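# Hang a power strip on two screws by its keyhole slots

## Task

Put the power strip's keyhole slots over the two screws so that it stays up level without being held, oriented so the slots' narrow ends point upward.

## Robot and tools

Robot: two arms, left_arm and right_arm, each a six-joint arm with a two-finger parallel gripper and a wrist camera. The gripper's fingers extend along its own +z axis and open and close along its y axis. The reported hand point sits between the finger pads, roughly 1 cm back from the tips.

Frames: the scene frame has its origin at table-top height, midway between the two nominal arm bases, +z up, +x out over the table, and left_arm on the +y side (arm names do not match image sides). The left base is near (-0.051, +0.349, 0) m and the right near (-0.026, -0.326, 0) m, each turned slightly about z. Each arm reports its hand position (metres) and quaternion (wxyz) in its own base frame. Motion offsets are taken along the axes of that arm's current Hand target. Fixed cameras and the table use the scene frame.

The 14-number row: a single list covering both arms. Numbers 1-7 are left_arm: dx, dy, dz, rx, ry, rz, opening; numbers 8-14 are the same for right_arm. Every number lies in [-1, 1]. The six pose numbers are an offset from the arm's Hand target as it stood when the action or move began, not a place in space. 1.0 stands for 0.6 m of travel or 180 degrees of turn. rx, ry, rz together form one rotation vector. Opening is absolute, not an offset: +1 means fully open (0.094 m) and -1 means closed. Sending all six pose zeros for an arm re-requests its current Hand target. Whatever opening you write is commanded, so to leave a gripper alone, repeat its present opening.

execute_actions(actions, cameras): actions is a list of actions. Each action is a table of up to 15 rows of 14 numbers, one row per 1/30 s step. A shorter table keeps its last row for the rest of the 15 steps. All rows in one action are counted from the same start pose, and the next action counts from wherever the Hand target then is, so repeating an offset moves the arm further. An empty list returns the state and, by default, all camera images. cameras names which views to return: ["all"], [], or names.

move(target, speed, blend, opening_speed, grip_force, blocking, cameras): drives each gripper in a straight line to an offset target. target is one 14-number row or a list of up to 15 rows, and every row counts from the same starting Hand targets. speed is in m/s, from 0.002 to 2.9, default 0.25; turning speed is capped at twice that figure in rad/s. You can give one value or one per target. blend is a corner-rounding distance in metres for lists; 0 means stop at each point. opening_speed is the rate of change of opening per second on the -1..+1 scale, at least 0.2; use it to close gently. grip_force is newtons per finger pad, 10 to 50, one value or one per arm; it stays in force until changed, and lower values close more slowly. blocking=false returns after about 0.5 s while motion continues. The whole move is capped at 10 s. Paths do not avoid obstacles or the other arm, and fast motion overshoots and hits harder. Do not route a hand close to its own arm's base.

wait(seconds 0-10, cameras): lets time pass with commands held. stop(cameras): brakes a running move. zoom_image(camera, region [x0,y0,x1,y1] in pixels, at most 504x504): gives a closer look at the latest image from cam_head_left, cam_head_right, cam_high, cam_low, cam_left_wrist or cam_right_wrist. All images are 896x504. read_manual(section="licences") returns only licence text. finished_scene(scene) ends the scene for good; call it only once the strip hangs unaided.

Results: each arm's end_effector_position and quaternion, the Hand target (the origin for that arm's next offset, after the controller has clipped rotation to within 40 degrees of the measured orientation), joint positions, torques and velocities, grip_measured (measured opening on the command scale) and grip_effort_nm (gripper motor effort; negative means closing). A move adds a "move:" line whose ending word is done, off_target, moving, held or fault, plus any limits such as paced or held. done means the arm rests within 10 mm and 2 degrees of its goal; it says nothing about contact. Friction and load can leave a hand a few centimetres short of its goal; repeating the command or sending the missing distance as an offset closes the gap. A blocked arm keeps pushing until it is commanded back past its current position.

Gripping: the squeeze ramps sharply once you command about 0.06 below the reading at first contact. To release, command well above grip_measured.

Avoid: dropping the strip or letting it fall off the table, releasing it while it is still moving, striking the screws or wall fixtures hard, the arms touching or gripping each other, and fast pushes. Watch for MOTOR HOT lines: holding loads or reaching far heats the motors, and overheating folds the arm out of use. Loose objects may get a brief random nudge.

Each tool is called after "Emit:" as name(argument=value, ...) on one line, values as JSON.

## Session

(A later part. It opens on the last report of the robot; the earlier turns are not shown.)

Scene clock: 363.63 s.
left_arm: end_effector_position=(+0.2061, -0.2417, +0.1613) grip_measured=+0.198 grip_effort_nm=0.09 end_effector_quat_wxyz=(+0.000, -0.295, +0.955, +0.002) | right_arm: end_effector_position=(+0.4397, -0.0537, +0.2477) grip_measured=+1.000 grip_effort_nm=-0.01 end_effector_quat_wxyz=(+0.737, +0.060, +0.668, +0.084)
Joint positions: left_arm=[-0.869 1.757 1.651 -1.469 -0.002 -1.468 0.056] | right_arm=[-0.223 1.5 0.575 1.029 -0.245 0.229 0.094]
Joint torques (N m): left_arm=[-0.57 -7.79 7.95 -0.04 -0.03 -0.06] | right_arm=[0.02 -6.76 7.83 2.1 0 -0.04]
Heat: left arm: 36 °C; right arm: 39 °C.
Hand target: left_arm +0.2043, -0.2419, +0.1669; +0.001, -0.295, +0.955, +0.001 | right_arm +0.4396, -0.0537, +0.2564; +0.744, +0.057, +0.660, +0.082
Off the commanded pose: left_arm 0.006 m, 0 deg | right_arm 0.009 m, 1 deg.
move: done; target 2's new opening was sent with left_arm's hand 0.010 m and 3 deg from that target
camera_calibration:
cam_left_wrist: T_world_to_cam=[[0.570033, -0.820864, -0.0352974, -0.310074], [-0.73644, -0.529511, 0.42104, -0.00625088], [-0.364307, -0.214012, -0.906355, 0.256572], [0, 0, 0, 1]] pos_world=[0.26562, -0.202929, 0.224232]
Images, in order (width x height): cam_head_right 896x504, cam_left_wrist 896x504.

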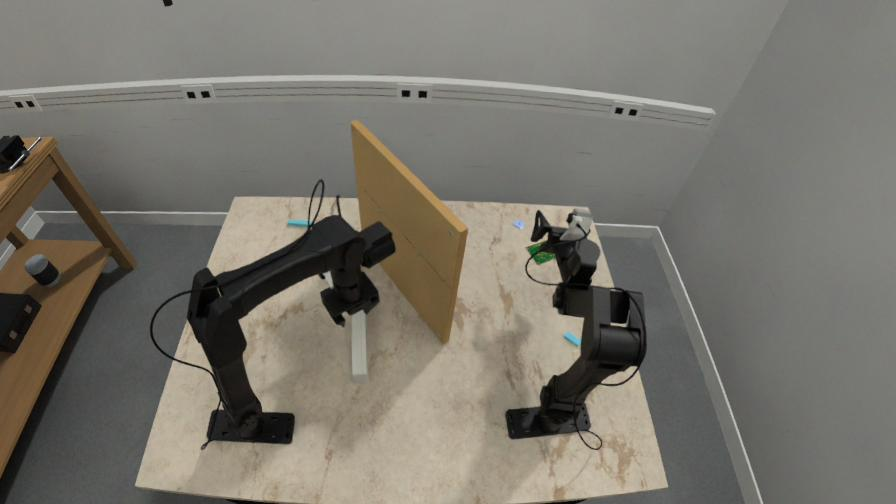

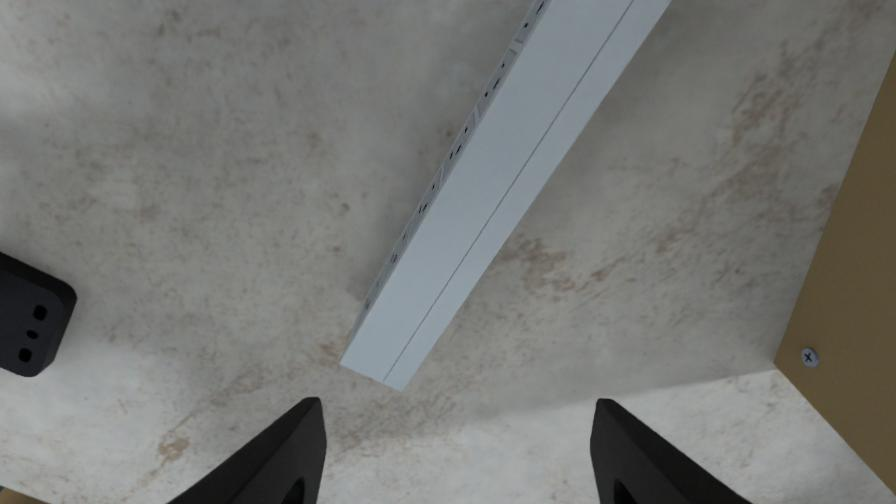

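Emit:
move(target=[-0.276,0.256,-0.07,0,0,0,0.2,0,0,0,0,0,0,1])

Emit:
move(target=[[0,0,0,0,0,0,0.2,0.038,0.207,-0.228,0.02,0.27,-0.027,1],[0,0,0,0,0,0,0.2,0.067,0.534,-0.466,0.0436,0.538,-0.0548,1],[0,0,0,0,0,0,0.2,0.338,0.879,-0.456,0.0436,0.538,-0.0548,1]], blend=[0.04,0.04,0], cameras=["all"])

Scene clock: 386.43 s.
left_arm: end_effector_position=(+0.2576, -0.0227, +0.2042) grip_measured=+0.198 grip_effort_nm=0.09 end_effector_quat_wxyz=(+0.035, -0.297, +0.954, -0.014) | right_arm: end_effector_position=(+0.4397, -0.0537, +0.2477) grip_measured=+1.000 grip_effort_nm=-0.01 end_effector_quat_wxyz=(+0.737, +0.060, +0.668, +0.084)
Joint positions: left_arm=[-0.093 1.487 1.538 -1.545 -0.002 -0.697 0.056] | right_arm=[-0.223 1.5 0.575 1.029 -0.245 0.229 0.094]
Joint torques (N m): left_arm=[0.1 -5.98 6.94 0.16 -0.03 0.03] | right_arm=[0.03 -6.71 7.79 2.05 0.01 -0.02]
Heat: left arm: 37 °C; right arm: 39 °C.
Hand target: left_arm +0.2542, -0.0218, +0.2095; +0.001, -0.296, +0.955, +0.001 | right_arm +0.4396, -0.0537, +0.2564; +0.744, +0.057, +0.660, +0.082
Off the commanded pose: left_arm 0.006 m, 4 deg | right_arm 0.009 m, 1 deg.
joint sent to its limit (left arm) — joint 4 (wrist pitch), lower limit. The joint targets are off in orientation, not in position.
move: off_target (left_arm)

Scene clock: 391.20 s.
left_arm: end_effector_position=(+0.2576, -0.0227, +0.2042) grip_measured=+0.198 grip_effort_nm=0.09 end_effector_quat_wxyz=(+0.035, -0.297, +0.954, -0.014) | right_arm: end_effector_position=(+0.2077, +0.2576, +0.2349) grip_measured=+1.000 grip_effort_nm=0.00 end_effector_quat_wxyz=(+0.192, +0.472, +0.859, +0.056)
Joint positions: left_arm=[-0.093 1.487 1.538 -1.545 -0.002 -0.696 0.056] | right_arm=[1.097 1.737 1.868 -1.594 0.389 2.08 0.094]
Joint torques (N m): left_arm=[0.12 -5.98 6.93 0.16 -0.03 0.04] | right_arm=[20.23 20.1 16.08 3.4 -1.68 -3.81]
Heat: left arm: 36 °C; right arm: 39 °C.
Hand target: left_arm +0.2542, -0.0218, +0.2095; +0.001, -0.296, +0.955, +0.001 | right_arm +0.1662, +0.4967, +0.1278; +0.077, +0.170, +0.982, +0.023
Off the commanded pose: left_arm 0.006 m, 4 deg | right_arm 0.265 m, 65 deg; orientation clipped.
joint read past its limit (right arm) — joint 4 (wrist pitch), lower limit.
joint sent to its limit (left arm) — joint 4 (wrist pitch), lower limit. The joint targets are off in orientation, not in position.
move: off_target (left_arm, right_arm); limits=paced
camera_calibration:
cam_left_wrist: T_world_to_cam=[[0.574103, -0.818603, 0.0171684, -0.16989], [-0.764742, -0.528603, 0.368441, 0.147648], [-0.292531, -0.224652, -0.929493, 0.347096], [0, 0, 0, 1]] pos_world=[0.311984, 0.0169504, 0.27114]
cam_right_wrist: T_world_to_cam=[[-0.796945, -0.536403, -0.277762, 0.369164], [-0.588098, 0.793986, 0.154036, -0.0826475], [0.137913, 0.286109, -0.94822, 0.20703], [0, 0, 0, 1]] pos_world=[0.217046, 0.204408, 0.311581]

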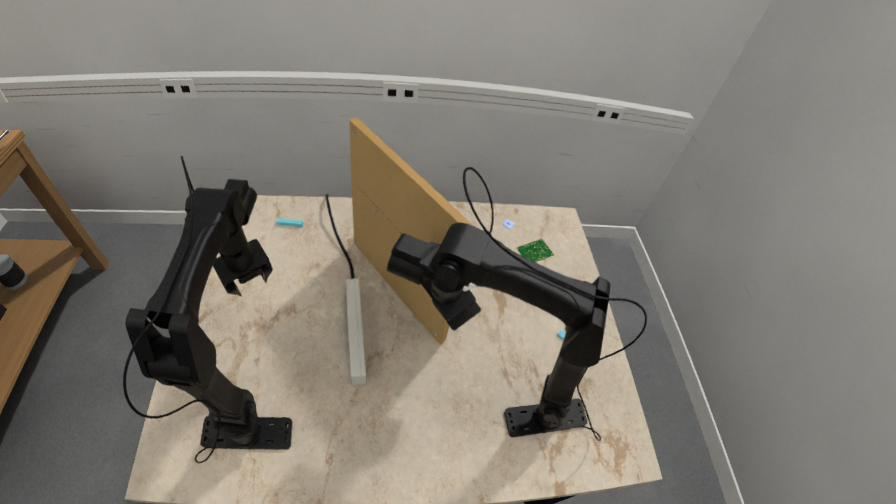

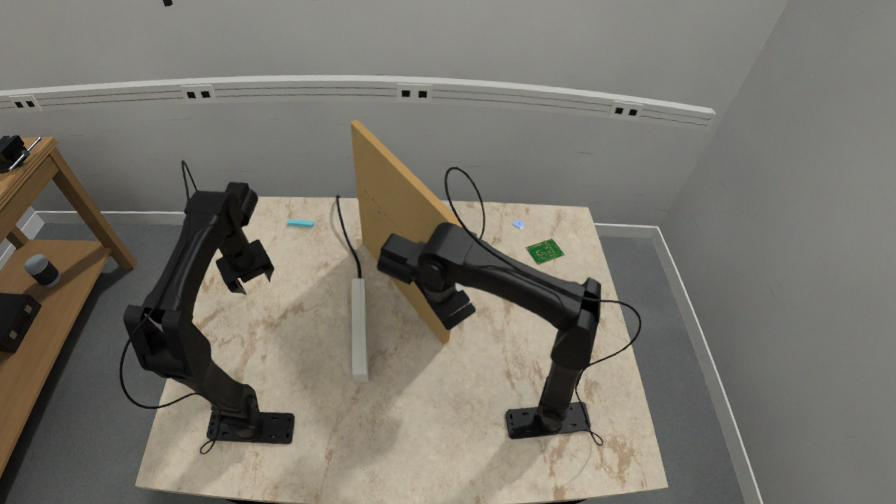

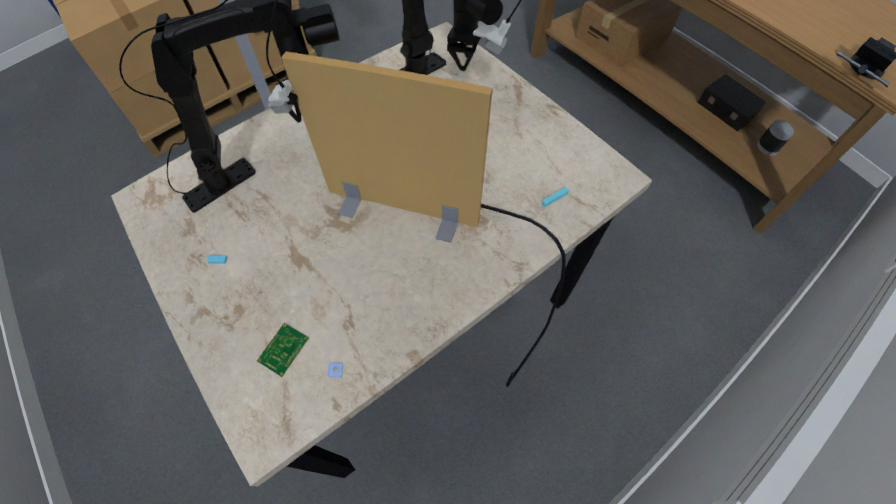

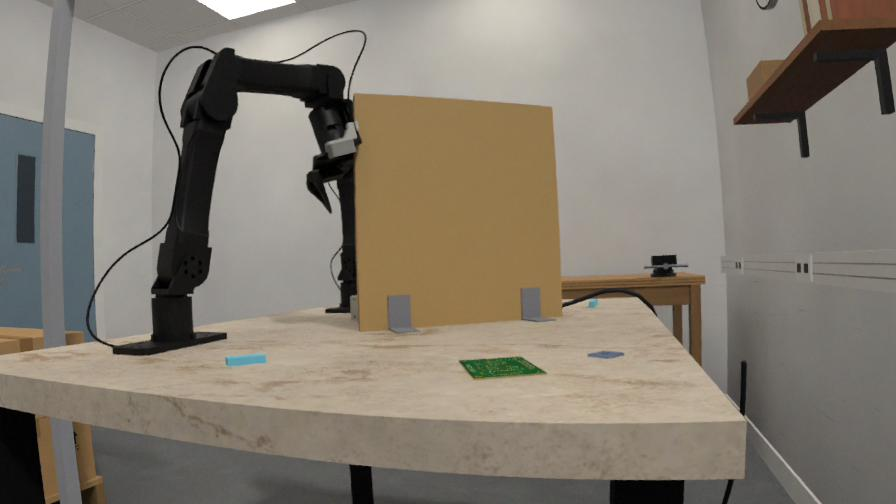

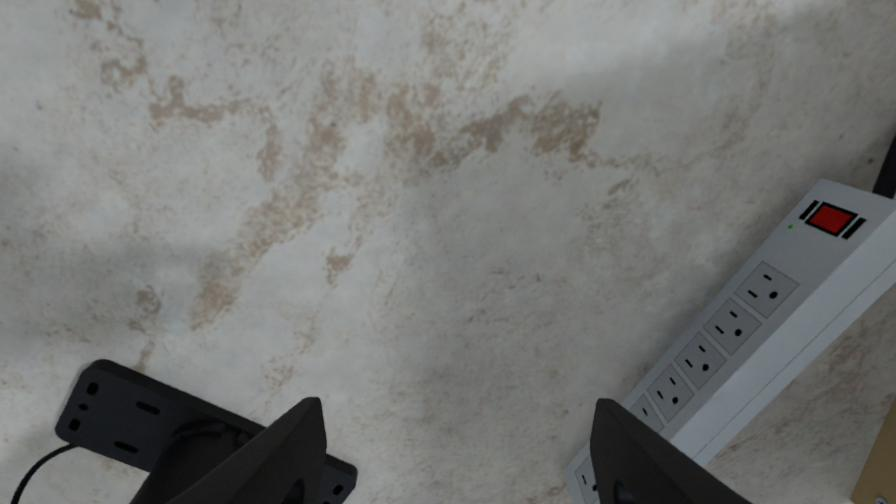

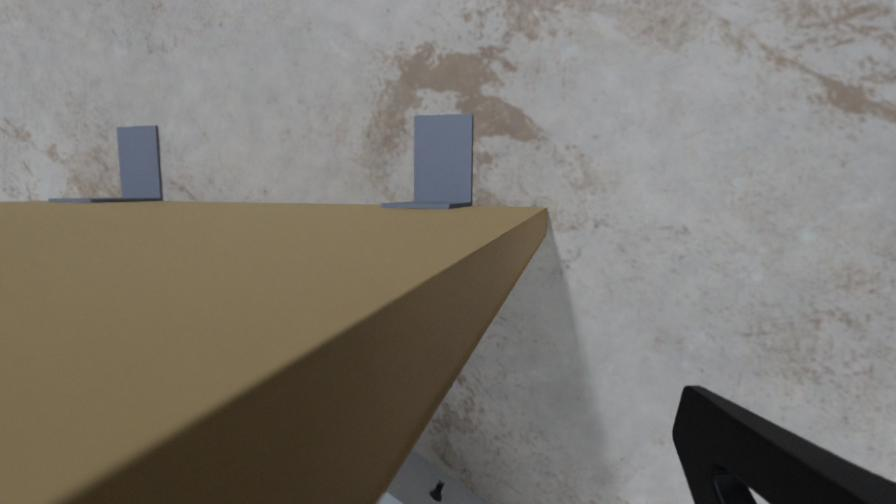

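Emit:
move(target=[0,0,0,0,0,0,0.2,-0.26,-0.465,-0.185,-0.02,-0.081,0.206,1], speed=0.5, cameras=["cam_head_right"])

Scene clock: 396.07 s.
left_arm: end_effector_position=(+0.2576, -0.0227, +0.2042) grip_measured=+0.198 grip_effort_nm=0.08 end_effector_quat_wxyz=(+0.035, -0.297, +0.954, -0.014) | right_arm: end_effector_position=(+0.1856, +0.2230, +0.2279) grip_measured=+1.000 grip_effort_nm=0.00 end_effector_quat_wxyz=(+0.143, +0.426, +0.890, +0.081)
Joint positions: left_arm=[-0.093 1.487 1.538 -1.545 -0.002 -0.696 0.056] | right_arm=[1.04 1.506 1.612 -1.486 0.271 1.907 0.094]
Joint torques (N m): left_arm=[0.09 -6 6.94 0.16 -0.04 0.05] | right_arm=[-4.18 -9.26 6.53 -0.22 1.31 0.51]
Heat: left arm: 36 °C; right arm: 41 °C.
Hand target: left_arm +0.2542, -0.0218, +0.2095; +0.001, -0.296, +0.955, +0.001 | right_arm +0.2016, +0.1794, +0.2399; +0.193, +0.472, +0.859, +0.055
Off the commanded pose: left_arm 0.006 m, 4 deg | right_arm 0.048 m, 9 deg.
joint sent to its limit (left arm) — joint 4 (wrist pitch), lower limit. The joint targets are off in orientation, not in position.
move: off_target (left_arm, right_arm)
Images, in order (width x height): cam_head_right 896x504.

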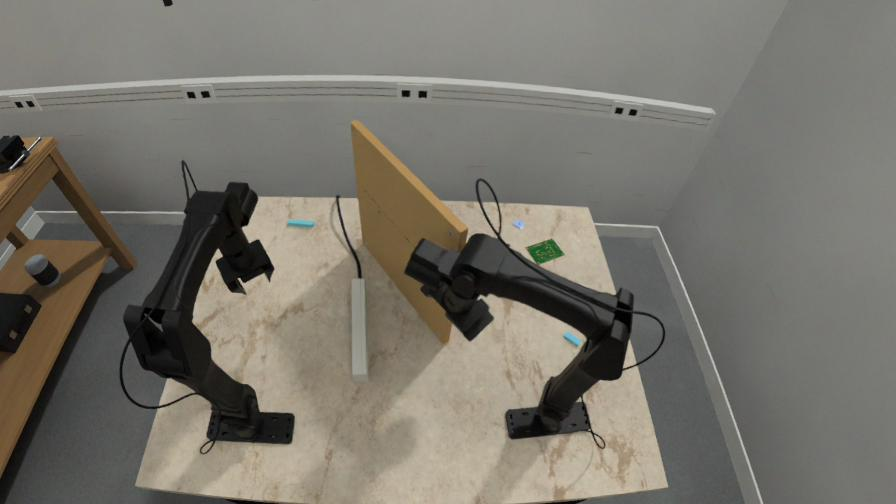

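Emit:
move(target=[0,0,0,0,0,0,0.2,-0.167,-0.054,-0.02,0,0,0,1], cameras=["cam_head_right","cam_high","cam_right_wrist"])

Scene clock: 401.20 s.
left_arm: end_effector_position=(+0.2576, -0.0227, +0.2042) grip_measured=+0.198 grip_effort_nm=0.09 end_effector_quat_wxyz=(+0.035, -0.297, +0.954, -0.014) | right_arm: end_effector_position=(+0.2192, +0.0840, +0.2633) grip_measured=+1.000 grip_effort_nm=-0.01 end_effector_quat_wxyz=(+0.186, +0.474, +0.858, +0.064)
Joint positions: left_arm=[-0.093 1.487 1.538 -1.545 -0.002 -0.696 0.056] | right_arm=[0.562 1.262 1.547 -1.555 0.262 1.53 0.094]
Joint torques (N m): left_arm=[0.1 -6 6.93 0.17 -0.03 0.04] | right_arm=[-0.35 -3.1 8.9 0.63 0.33 -0.15]
Heat: left arm: 36 °C; right arm: 39 °C.
Hand target: left_arm +0.2542, -0.0218, +0.2095; +0.001, -0.296, +0.955, +0.001 | right_arm +0.2197, +0.0794, +0.2701; +0.193, +0.472, +0.859, +0.055
Off the commanded pose: left_arm 0.006 m, 4 deg | right_arm 0.008 m, 1 deg.
joint sent to its limit (left arm) — joint 4 (wrist pitch), lower limit. The joint targets are off in orientation, not in position.
joint sent to its limit (right arm) — joint 4 (wrist pitch), lower limit. The joint targets still meet the commanded pose.
move: off_target (left_arm)
camera_calibration:
cam_right_wrist: T_world_to_cam=[[-0.797906, -0.530462, -0.28628, 0.295042], [-0.58735, 0.790975, 0.171399, 0.0529908], [0.13552, 0.304907, -0.942691, 0.279638], [0, 0, 0, 1]] pos_world=[0.228644, 0.0293306, 0.338995]
Images, in order (width x height): cam_head_right 896x504, cam_high 896x504, cam_right_wrist 896x504.

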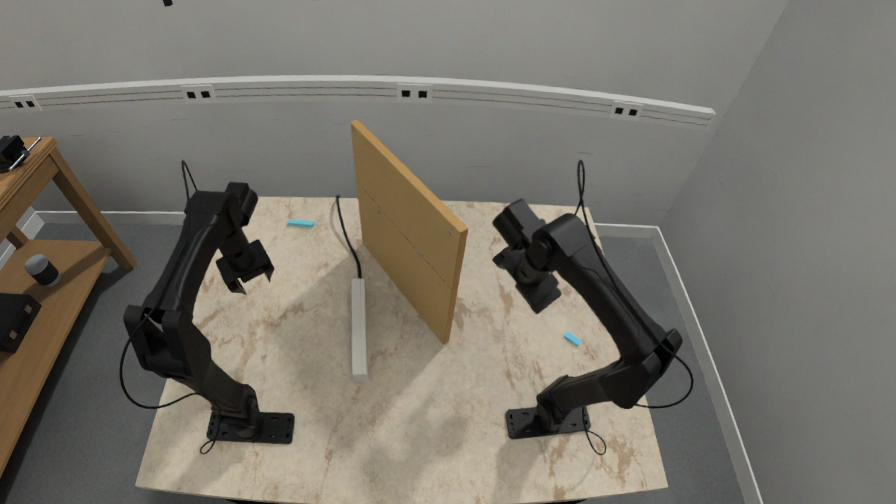

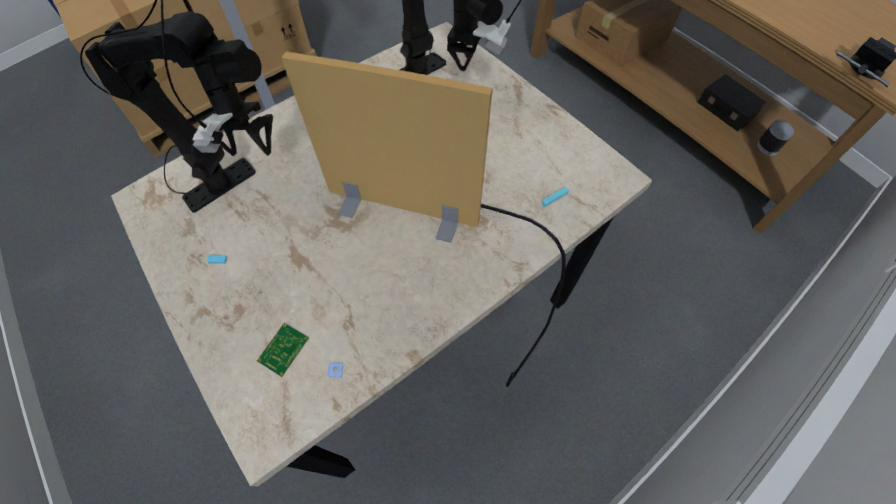

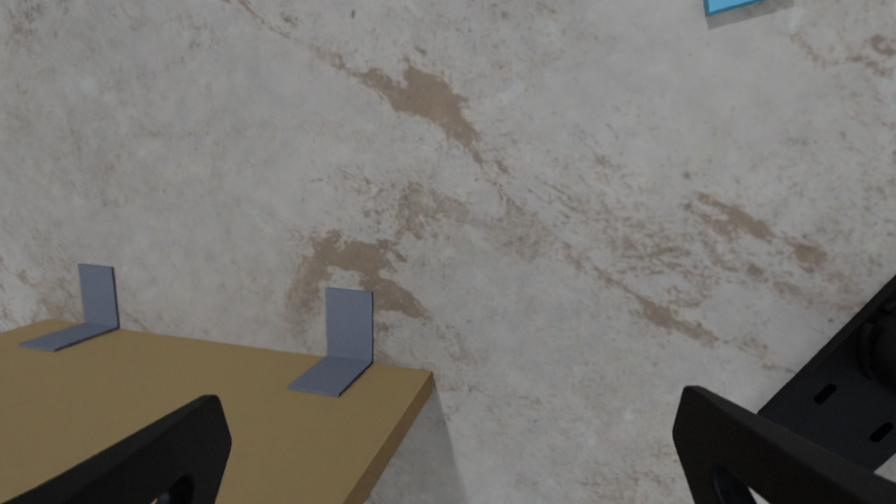

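Emit:
move(target=[[0,0,0,0,0,0,0.2,0.137,-0.068,-0.08,0.033,0.131,-0.334,1],[0,0,0,0,0,0,0.2,0.313,-0.08,-0.119,0.033,0.131,-0.334,1],[0,0,0,0,0,0,0.2,0.511,0.063,-0.1,0.033,0.131,-0.334,1]], speed=0.15, blend=[0.01,0.03,0], cameras=["cam_head_right","cam_right_wrist","cam_left_wrist"])

Scene clock: 421.60 s.
left_arm: end_effector_position=(+0.2576, -0.0227, +0.2042) grip_measured=+0.198 grip_effort_nm=0.09 end_effector_quat_wxyz=(+0.035, -0.297, +0.954, -0.014) | right_arm: end_effector_position=(+0.0797, +0.3563, +0.2439) grip_measured=+1.000 grip_effort_nm=-0.01 end_effector_quat_wxyz=(+0.028, -0.033, +0.993, +0.111)
Joint positions: left_arm=[-0.093 1.487 1.538 -1.545 -0.002 -0.696 0.056] | right_arm=[1.347 1.811 2.035 -1.566 -0.003 1.28 0.094]
Joint torques (N m): left_arm=[0.1 -6 6.95 0.16 -0.03 0.05] | right_arm=[0.38 -7.76 9.73 0.62 0.01 0.1]
Heat: left arm: 35 °C; right arm: 37 °C.
Hand target: left_arm +0.2542, -0.0218, +0.2095; +0.001, -0.296, +0.955, +0.001 | right_arm +0.0790, +0.3602, +0.2500; -0.001, -0.030, +1.000, +0.000
Off the commanded pose: left_arm 0.006 m, 4 deg | right_arm 0.007 m, 13 deg.
joint sent to its limit (left arm) — joint 4 (wrist pitch), lower limit. The joint targets are off in orientation, not in position.
joint sent to its limit (right arm) — joint 4 (wrist pitch), lower limit. The joint targets are off in orientation, not in position.
move: off_target (left_arm, right_arm)
camera_calibration:
cam_left_wrist: T_world_to_cam=[[0.574103, -0.818603, 0.0171684, -0.16989], [-0.764742, -0.528603, 0.368441, 0.147648], [-0.292531, -0.224652, -0.929493, 0.347096], [0, 0, 0, 1]] pos_world=[0.311984, 0.0169504, 0.27114]
cam_right_wrist: T_world_to_cam=[[0.0577084, -0.974975, -0.214694, 0.395349], [-0.919149, -0.135825, 0.369753, 0.0673647], [-0.389661, 0.175998, -0.903985, 0.275586], [0, 0, 0, 1]] pos_world=[0.146488, 0.346102, 0.309096]
Images, in order (width x height): cam_head_right 896x504, cam_left_wrist 896x504, cam_right_wrist 896x504.

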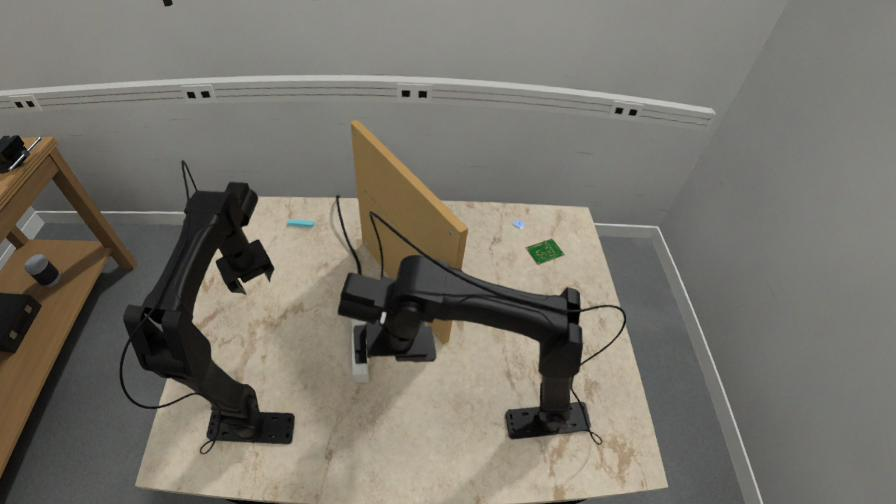

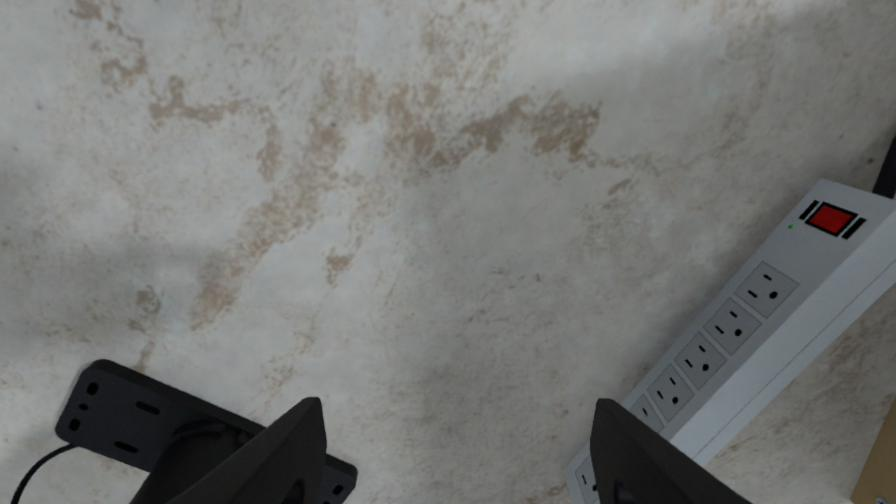

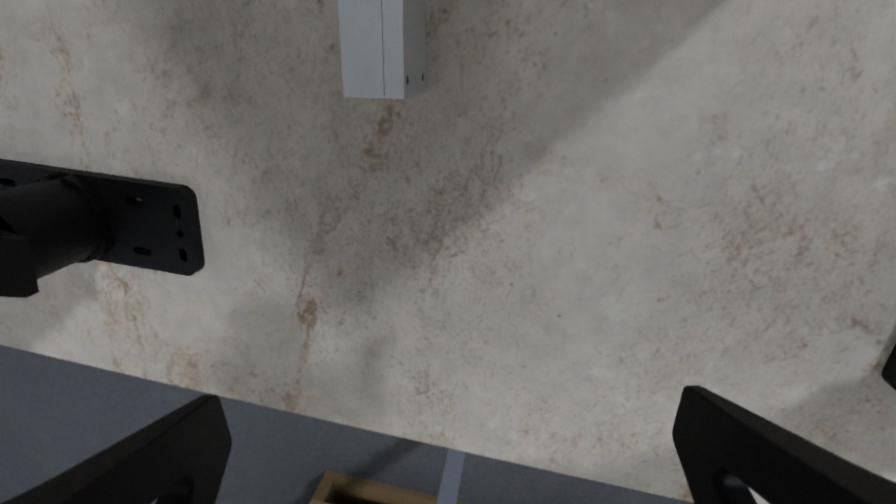

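Emit:
move(target=[[0,0,0,0,0,0,0.2,-0.135,0.14,0.2,0,0,0,1],[0,0,0,0,0,0,0.2,-0.135,0.14,0.35,0,0,0,1]], speed=0.15, cameras=["cam_right_wrist"])

Scene clock: 429.80 s.
left_arm: end_effector_position=(+0.2576, -0.0227, +0.2042) grip_measured=+0.198 grip_effort_nm=0.09 end_effector_quat_wxyz=(+0.035, -0.297, +0.954, -0.014) | right_arm: end_effector_position=(+0.1522, +0.4495, +0.0496) grip_measured=+1.000 grip_effort_nm=-0.01 end_effector_quat_wxyz=(-0.003, -0.025, +1.000, +0.007)
Joint positions: left_arm=[-0.093 1.487 1.538 -1.545 -0.002 -0.696 0.056] | right_arm=[1.238 2.43 2.225 -1.355 -0.011 1.187 0.094]
Joint torques (N m): left_arm=[0.09 -6.01 6.94 0.16 -0.03 0.04] | right_arm=[-0.02 -12.64 6.3 0.37 0.09 -0.1]
Heat: left arm: 35 °C; right arm: 38 °C.
Hand target: left_arm +0.2542, -0.0218, +0.2095; +0.001, -0.296, +0.955, +0.001 | right_arm +0.1546, +0.4491, +0.0400; -0.001, -0.030, +1.000, +0.000
Off the commanded pose: left_arm 0.006 m, 4 deg | right_arm 0.010 m, 1 deg.
joint sent to its limit (left arm) — joint 4 (wrist pitch), lower limit. The joint targets are off in orientation, not in position.
move: off_target (left_arm)
camera_calibration:
cam_right_wrist: T_world_to_cam=[[0.0362676, -0.999296, -0.00963568, 0.444334], [-0.897608, -0.0368125, 0.439254, 0.167206], [-0.439299, -0.00728161, -0.898311, 0.201376], [0, 0, 0, 1]] pos_world=[0.222435, 0.451643, 0.111734]
Images, in order (width x height): cam_right_wrist 896x504.

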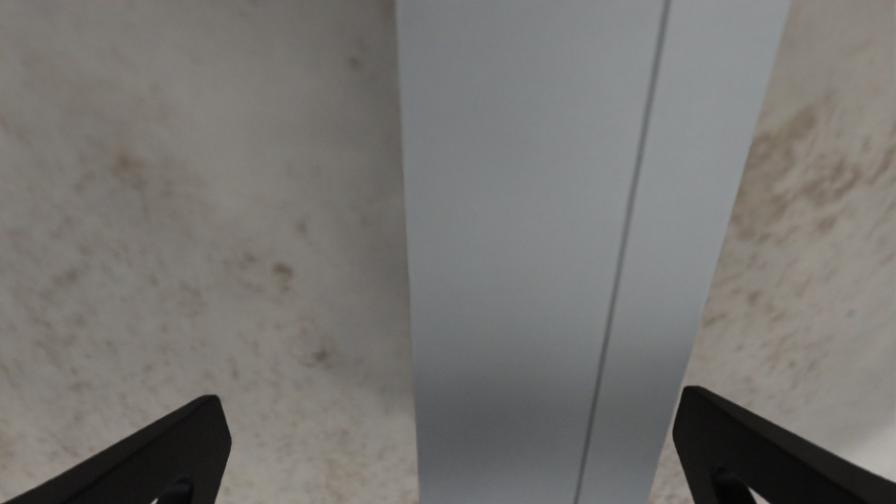

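Emit:
move(target=[[0,0,0,0,0,0,0.2,0,-0.025,0.024,0,0,0,1],[0,0,0,0,0,0,0.2,0,-0.025,0.024,0,0,0,-0.5]], speed=0.1, opening_speed=1, cameras=["cam_right_wrist","cam_head_right"])

Scene clock: 435.93 s.
left_arm: end_effector_position=(+0.2576, -0.0227, +0.2042) grip_measured=+0.198 grip_effort_nm=0.09 end_effector_quat_wxyz=(+0.035, -0.297, +0.954, -0.014) | right_arm: end_effector_position=(+0.1536, +0.4442, +0.0257) grip_measured=-0.287 grip_effort_nm=-1.04 end_effector_quat_wxyz=(-0.003, -0.029, +0.999, +0.014)
Joint positions: left_arm=[-0.093 1.487 1.538 -1.545 -0.002 -0.696 0.056] | right_arm=[1.229 2.391 2.062 -1.219 -0.016 1.172 0.033]
Joint torques (N m): left_arm=[0.12 -6.01 6.94 0.16 -0.03 0.05] | right_arm=[-0.36 -14.75 4.51 0.13 0.14 -0.08]
Heat: left arm: 35 °C; right arm: 37 °C.
Hand target: left_arm +0.2542, -0.0218, +0.2095; +0.001, -0.296, +0.955, +0.001 | right_arm +0.1554, +0.4340, +0.0255; -0.001, -0.030, +1.000, +0.000
Off the commanded pose: left_arm 0.006 m, 4 deg | right_arm 0.010 m, 2 deg.
joint sent to its limit (left arm) — joint 4 (wrist pitch), lower limit. The joint targets are off in orientation, not in position.
move: off_target (left_arm)
camera_calibration:
cam_right_wrist: T_world_to_cam=[[0.042841, -0.99882, -0.0228773, 0.437835], [-0.89684, -0.0485376, 0.439683, 0.183864], [-0.440275, 0.00168081, -0.897861, 0.176703], [0, 0, 0, 1]] pos_world=[0.223937, 0.445946, 0.0878293]
Images, in order (width x height): cam_head_right 896x504, cam_right_wrist 896x504.

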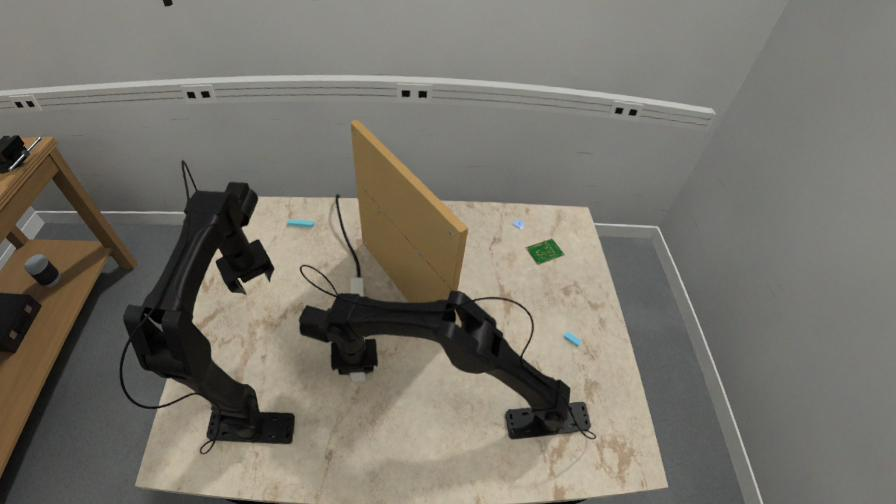

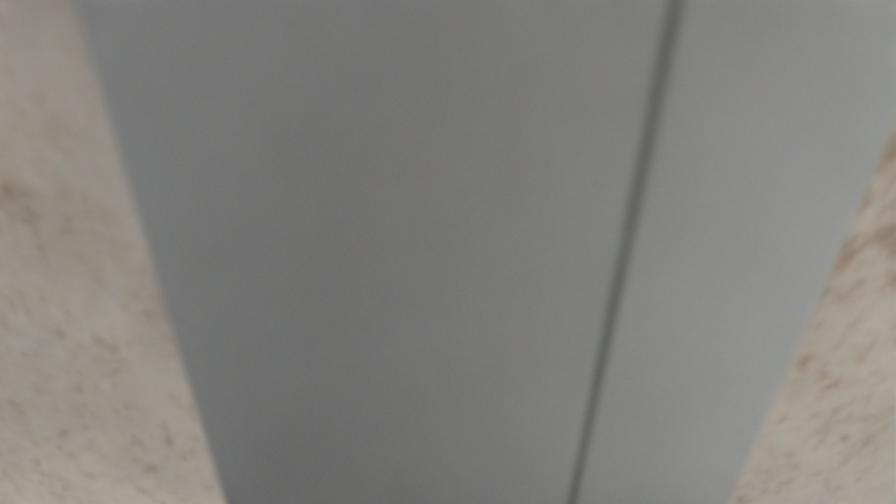

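Emit:
move(target=[[0,0,0,0,0,0,0.2,0,0,-0.2,0,0,0,-0.5],[0,0,0,0,0,0,0.2,-0.015,-0.175,-0.38,0,0,-0.161,-0.5]], speed=0.12, blend=[0.03,0], cameras=["cam_head_left","cam_head_right","cam_left_wrist"])

Scene clock: 445.43 s.
left_arm: end_effector_position=(+0.2576, -0.0227, +0.2042) grip_measured=+0.198 grip_effort_nm=0.09 end_effector_quat_wxyz=(+0.035, -0.297, +0.954, -0.014) | right_arm: end_effector_position=(+0.1727, +0.3300, +0.2268) grip_measured=-0.291 grip_effort_nm=-1.04 end_effector_quat_wxyz=(+0.047, -0.245, +0.966, +0.064)
Joint positions: left_arm=[-0.093 1.487 1.538 -1.545 -0.002 -0.696 0.056] | right_arm=[1.078 1.894 2.085 -1.603 -0.017 0.582 0.033]
Joint torques (N m): left_arm=[0.1 -5.98 6.94 0.16 -0.03 0.05] | right_arm=[0.87 -14.99 6.74 0.9 0.11 -0.56]
Heat: left arm: 35 °C; right arm: 37 °C.
Hand target: left_arm +0.2542, -0.0218, +0.2095; +0.001, -0.296, +0.955, +0.001 | right_arm +0.1710, +0.3297, +0.2536; -0.001, -0.279, +0.960, +0.000
Off the commanded pose: left_arm 0.006 m, 4 deg | right_arm 0.027 m, 10 deg.
joint read past its limit (right arm) — joint 4 (wrist pitch), lower limit.
joint sent to its limit (left arm) — joint 4 (wrist pitch), lower limit. The joint targets are off in orientation, not in position.
joint sent to its limit (right arm) — joint 4 (wrist pitch), lower limit. The joint targets are off in orientation, not in position.
move: off_target (left_arm, right_arm)
camera_calibration:
cam_left_wrist: T_world_to_cam=[[0.574103, -0.818603, 0.0171684, -0.16989], [-0.764742, -0.528603, 0.368441, 0.147648], [-0.292531, -0.224652, -0.929493, 0.347096], [0, 0, 0, 1]] pos_world=[0.311984, 0.0169504, 0.27114]
Images, in order (width x height): cam_head_left 896x504, cam_head_right 896x504, cam_left_wrist 896x504.

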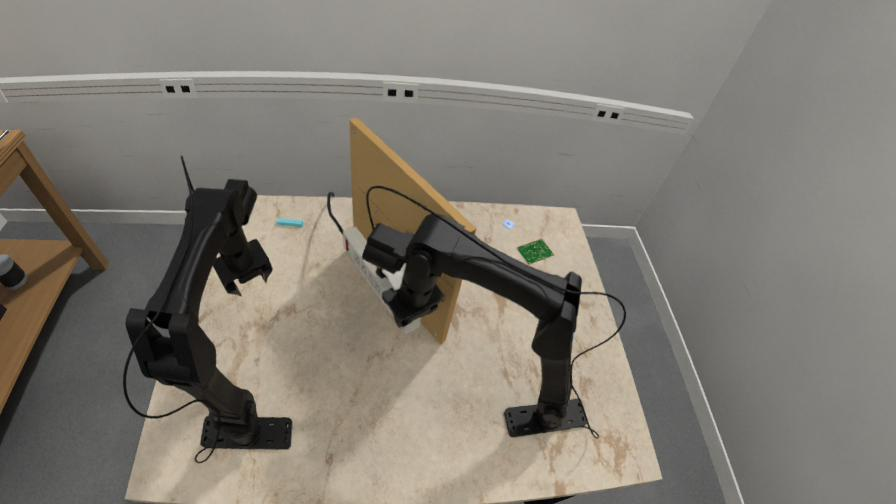

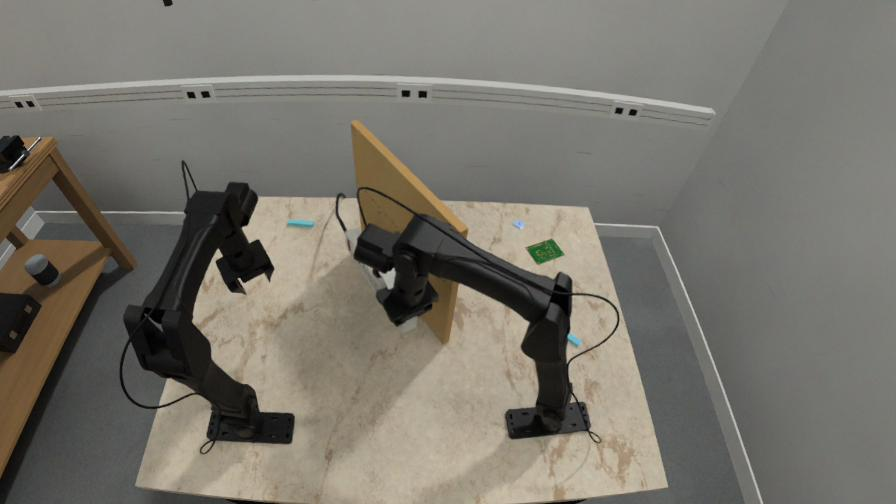

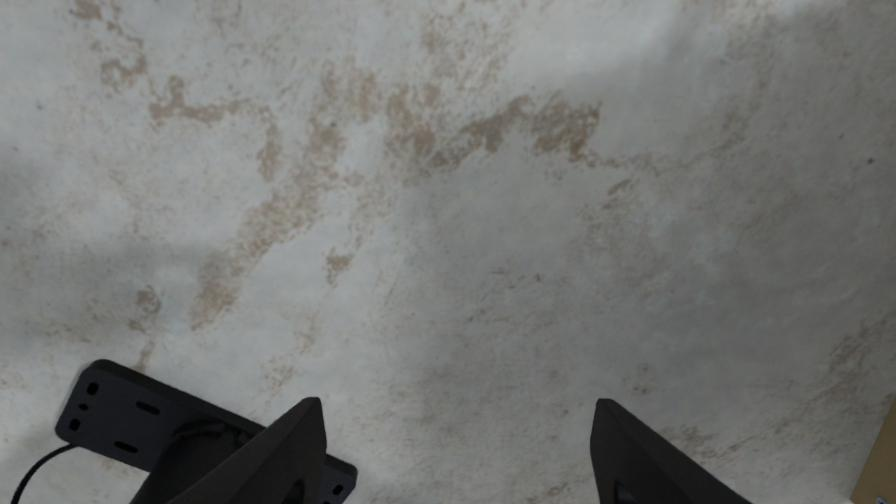

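Emit:
move(target=[0.029,-0.178,0,0.5,0,0,1,0,0,0.08,0,0,0,-0.5], speed=0.2, cameras=["cam_head_right","cam_left_wrist"])

Scene clock: 461.40 s.
left_arm: end_effector_position=(+0.3016, -0.1181, +0.2142) grip_measured=+0.998 grip_effort_nm=0.09 end_effector_quat_wxyz=(+0.213, -0.206, +0.676, -0.675) | right_arm: end_effector_position=(+0.1691, +0.3226, +0.2054) grip_measured=-0.291 grip_effort_nm=-1.04 end_effector_quat_wxyz=(+0.022, -0.255, +0.966, +0.035)
Joint positions: left_arm=[0.148 1.231 0.333 0.903 1.118 -1.566 0.094] | right_arm=[1.078 1.908 2.022 -1.603 -0.015 0.563 0.033]
Joint torques (N m): left_arm=[-0.7 -2.44 5.52 1.63 -0.09 0.01] | right_arm=[0.75 -9.43 6.38 0.74 0.11 -0.43]
Heat: left arm: 34 °C; right arm: 38 °C.
Hand target: left_arm +0.3002, -0.1197, +0.2095; +0.210, -0.208, +0.676, -0.675 | right_arm +0.1709, +0.3297, +0.2055; -0.001, -0.279, +0.960, +0.000
Off the commanded pose: left_arm 0.005 m, 0 deg | right_arm 0.007 m, 6 deg.
joint read past its limit (right arm) — joint 4 (wrist pitch), lower limit.
joint sent to its limit (right arm) — joint 4 (wrist pitch), lower limit. The joint targets are off in orientation, not in position.
move: off_target (right_arm)
camera_calibration:
cam_left_wrist: T_world_to_cam=[[0.0141336, -0.0248745, 0.999591, -0.221226], [-0.986473, -0.163624, 0.00987636, 0.313937], [0.163311, -0.986209, -0.0268506, -0.0728348], [0, 0, 0, 1]] pos_world=[0.324712, -0.0259656, 0.216079]
Images, in order (width x height): cam_head_right 896x504, cam_left_wrist 896x504.

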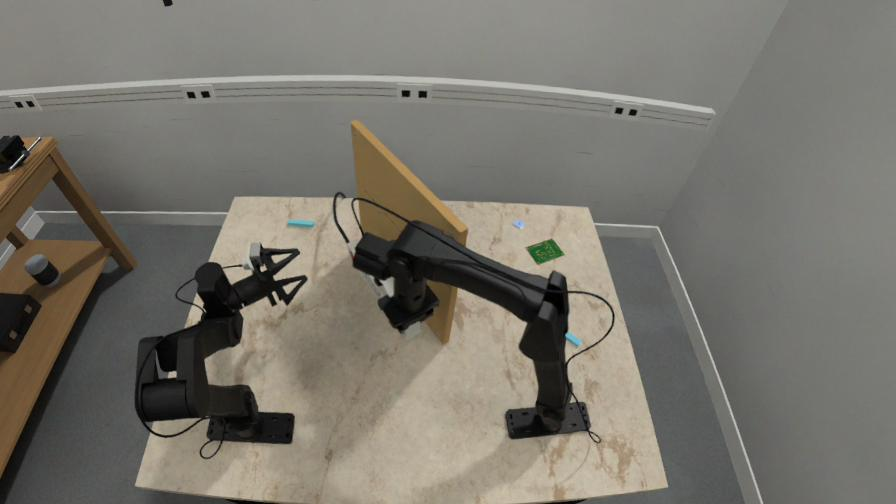

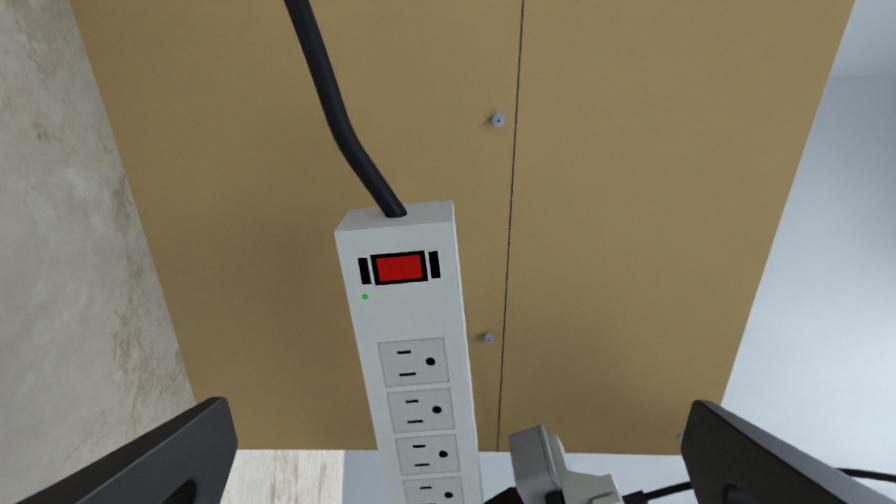

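Emit:
move(target=[0.208,0.015,0.11,0,-0.023,-0.03,1,0,0,0,0,0,0,-0.5], speed=0.15, cameras=["cam_head_right","cam_left_wrist"])

Scene clock: 478.03 s.
left_arm: end_effector_position=(+0.2355, -0.2443, +0.2064) grip_measured=+0.998 grip_effort_nm=0.09 end_effector_quat_wxyz=(+0.204, -0.261, +0.652, -0.682) | right_arm: end_effector_position=(+0.1691, +0.3226, +0.2054) grip_measured=-0.291 grip_effort_nm=-1.04 end_effector_quat_wxyz=(+0.022, -0.255, +0.966, +0.035)
Joint positions: left_arm=[-0.702 1.014 0.186 0.844 0.197 -1.663 0.094] | right_arm=[1.078 1.908 2.022 -1.603 -0.015 0.563 0.033]
Joint torques (N m): left_arm=[-0.72 -1.42 6.69 1.85 -0.09 0.01] | right_arm=[0.73 -9.4 6.46 0.73 0.08 -0.42]
Heat: left arm: 35 °C; right arm: 36 °C.
Hand target: left_arm +0.2344, -0.2447, +0.1999; +0.202, -0.264, +0.658, -0.676 | right_arm +0.1709, +0.3297, +0.2055; -0.001, -0.279, +0.960, +0.000
Off the commanded pose: left_arm 0.006 m, 1 deg | right_arm 0.007 m, 6 deg.
joint read past its limit (right arm) — joint 4 (wrist pitch), lower limit.
joint sent to its limit (right arm) — joint 4 (wrist pitch), lower limit. The joint targets are off in orientation, not in position.
move: off_target (right_arm)
camera_calibration:
cam_left_wrist: T_world_to_cam=[[0.0858545, 0.0472908, 0.995185, -0.214033], [-0.969, -0.228296, 0.094444, 0.190867], [0.231663, -0.972443, 0.0262246, -0.210424], [0, 0, 0, 1]] pos_world=[0.252074, -0.15093, 0.200494]
Images, in order (width x height): cam_head_right 896x504, cam_left_wrist 896x504.

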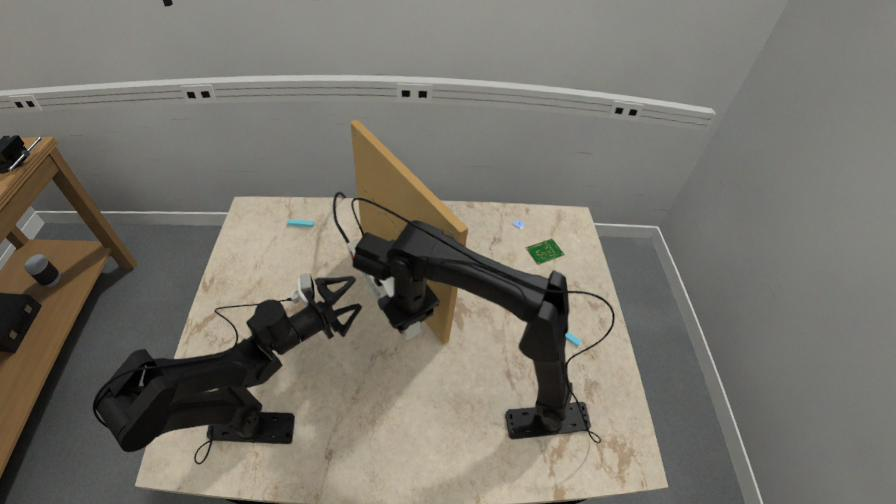

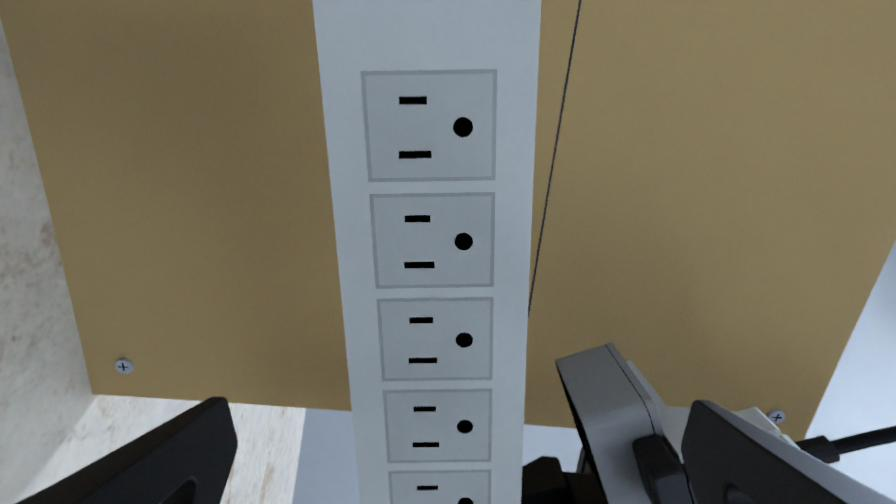

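Emit:
move(target=[[0,0,0,0,0,0,0.35,0,0,0,0,0,0,-0.5],[-0.0187,0.003,0.035,0,0,0,0.35,0,0,0,0,0,0,-0.5]], speed=0.06, cameras=["cam_head_right","cam_left_wrist","cam_right_wrist"])

Scene clock: 490.23 s.
left_arm: end_effector_position=(+0.2516, -0.2522, +0.1869) grip_measured=+0.352 grip_effort_nm=-0.09 end_effector_quat_wxyz=(+0.197, -0.269, +0.665, -0.668) | right_arm: end_effector_position=(+0.1691, +0.3226, +0.2054) grip_measured=-0.291 grip_effort_nm=-1.04 end_effector_quat_wxyz=(+0.022, -0.255, +0.966, +0.035)
Joint positions: left_arm=[-0.678 1.185 0.211 0.944 0.222 -1.663 0.064] | right_arm=[1.078 1.908 2.022 -1.603 -0.015 0.563 0.033]
Joint torques (N m): left_arm=[0.54 -2.15 8.79 2.01 0.03 0.02] | right_arm=[0.92 -9.39 6.49 0.76 0.14 -0.4]
Heat: left arm: 36 °C; right arm: 36 °C.
Hand target: left_arm +0.2561, -0.2542, +0.1969; +0.202, -0.264, +0.658, -0.676 | right_arm +0.1709, +0.3297, +0.2055; -0.001, -0.279, +0.960, +0.000
Off the commanded pose: left_arm 0.011 m, 1 deg | right_arm 0.007 m, 6 deg.
joint read past its limit (right arm) — joint 4 (wrist pitch), lower limit.
joint sent to its limit (right arm) — joint 4 (wrist pitch), lower limit. The joint targets are off in orientation, not in position.
move: off_target (left_arm, right_arm)
camera_calibration:
cam_left_wrist: T_world_to_cam=[[0.120428, 0.0194593, 0.992531, -0.210829], [-0.965251, -0.231281, 0.121652, 0.199582], [0.231921, -0.972692, -0.00906969, -0.214827], [0, 0, 0, 1]] pos_world=[0.267859, -0.158699, 0.183026]
cam_right_wrist: T_world_to_cam=[[0.480692, -0.875324, -0.052374, 0.211968], [-0.801496, -0.462807, 0.3787, 0.242964], [-0.355725, -0.140061, -0.924036, 0.381865], [0, 0, 0, 1]] pos_world=[0.228683, 0.35147, 0.271948]
Images, in order (width x height): cam_head_right 896x504, cam_left_wrist 896x504, cam_right_wrist 896x504.

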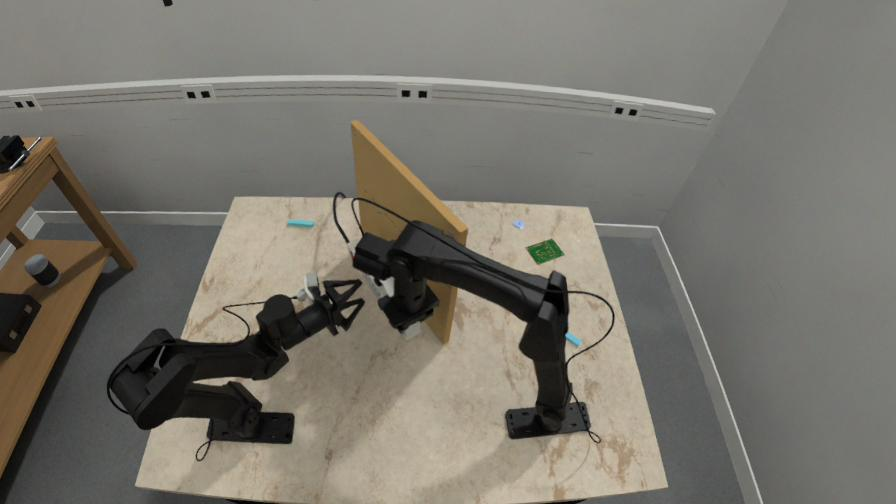

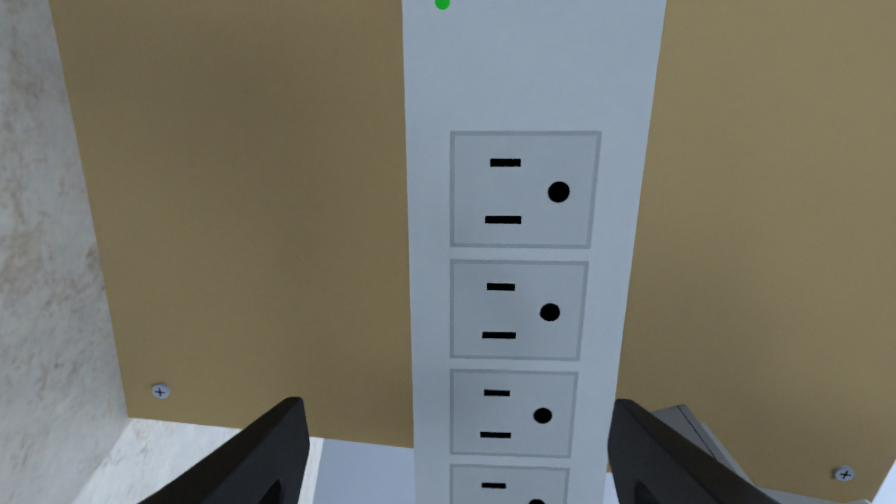

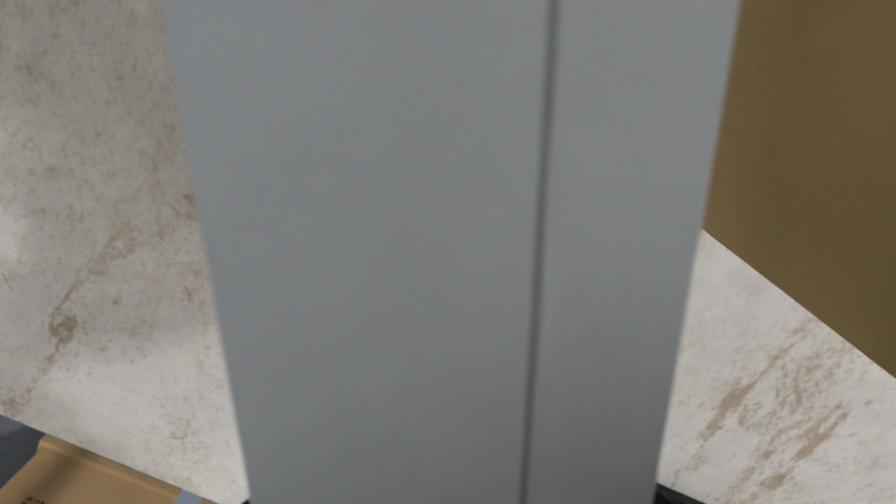

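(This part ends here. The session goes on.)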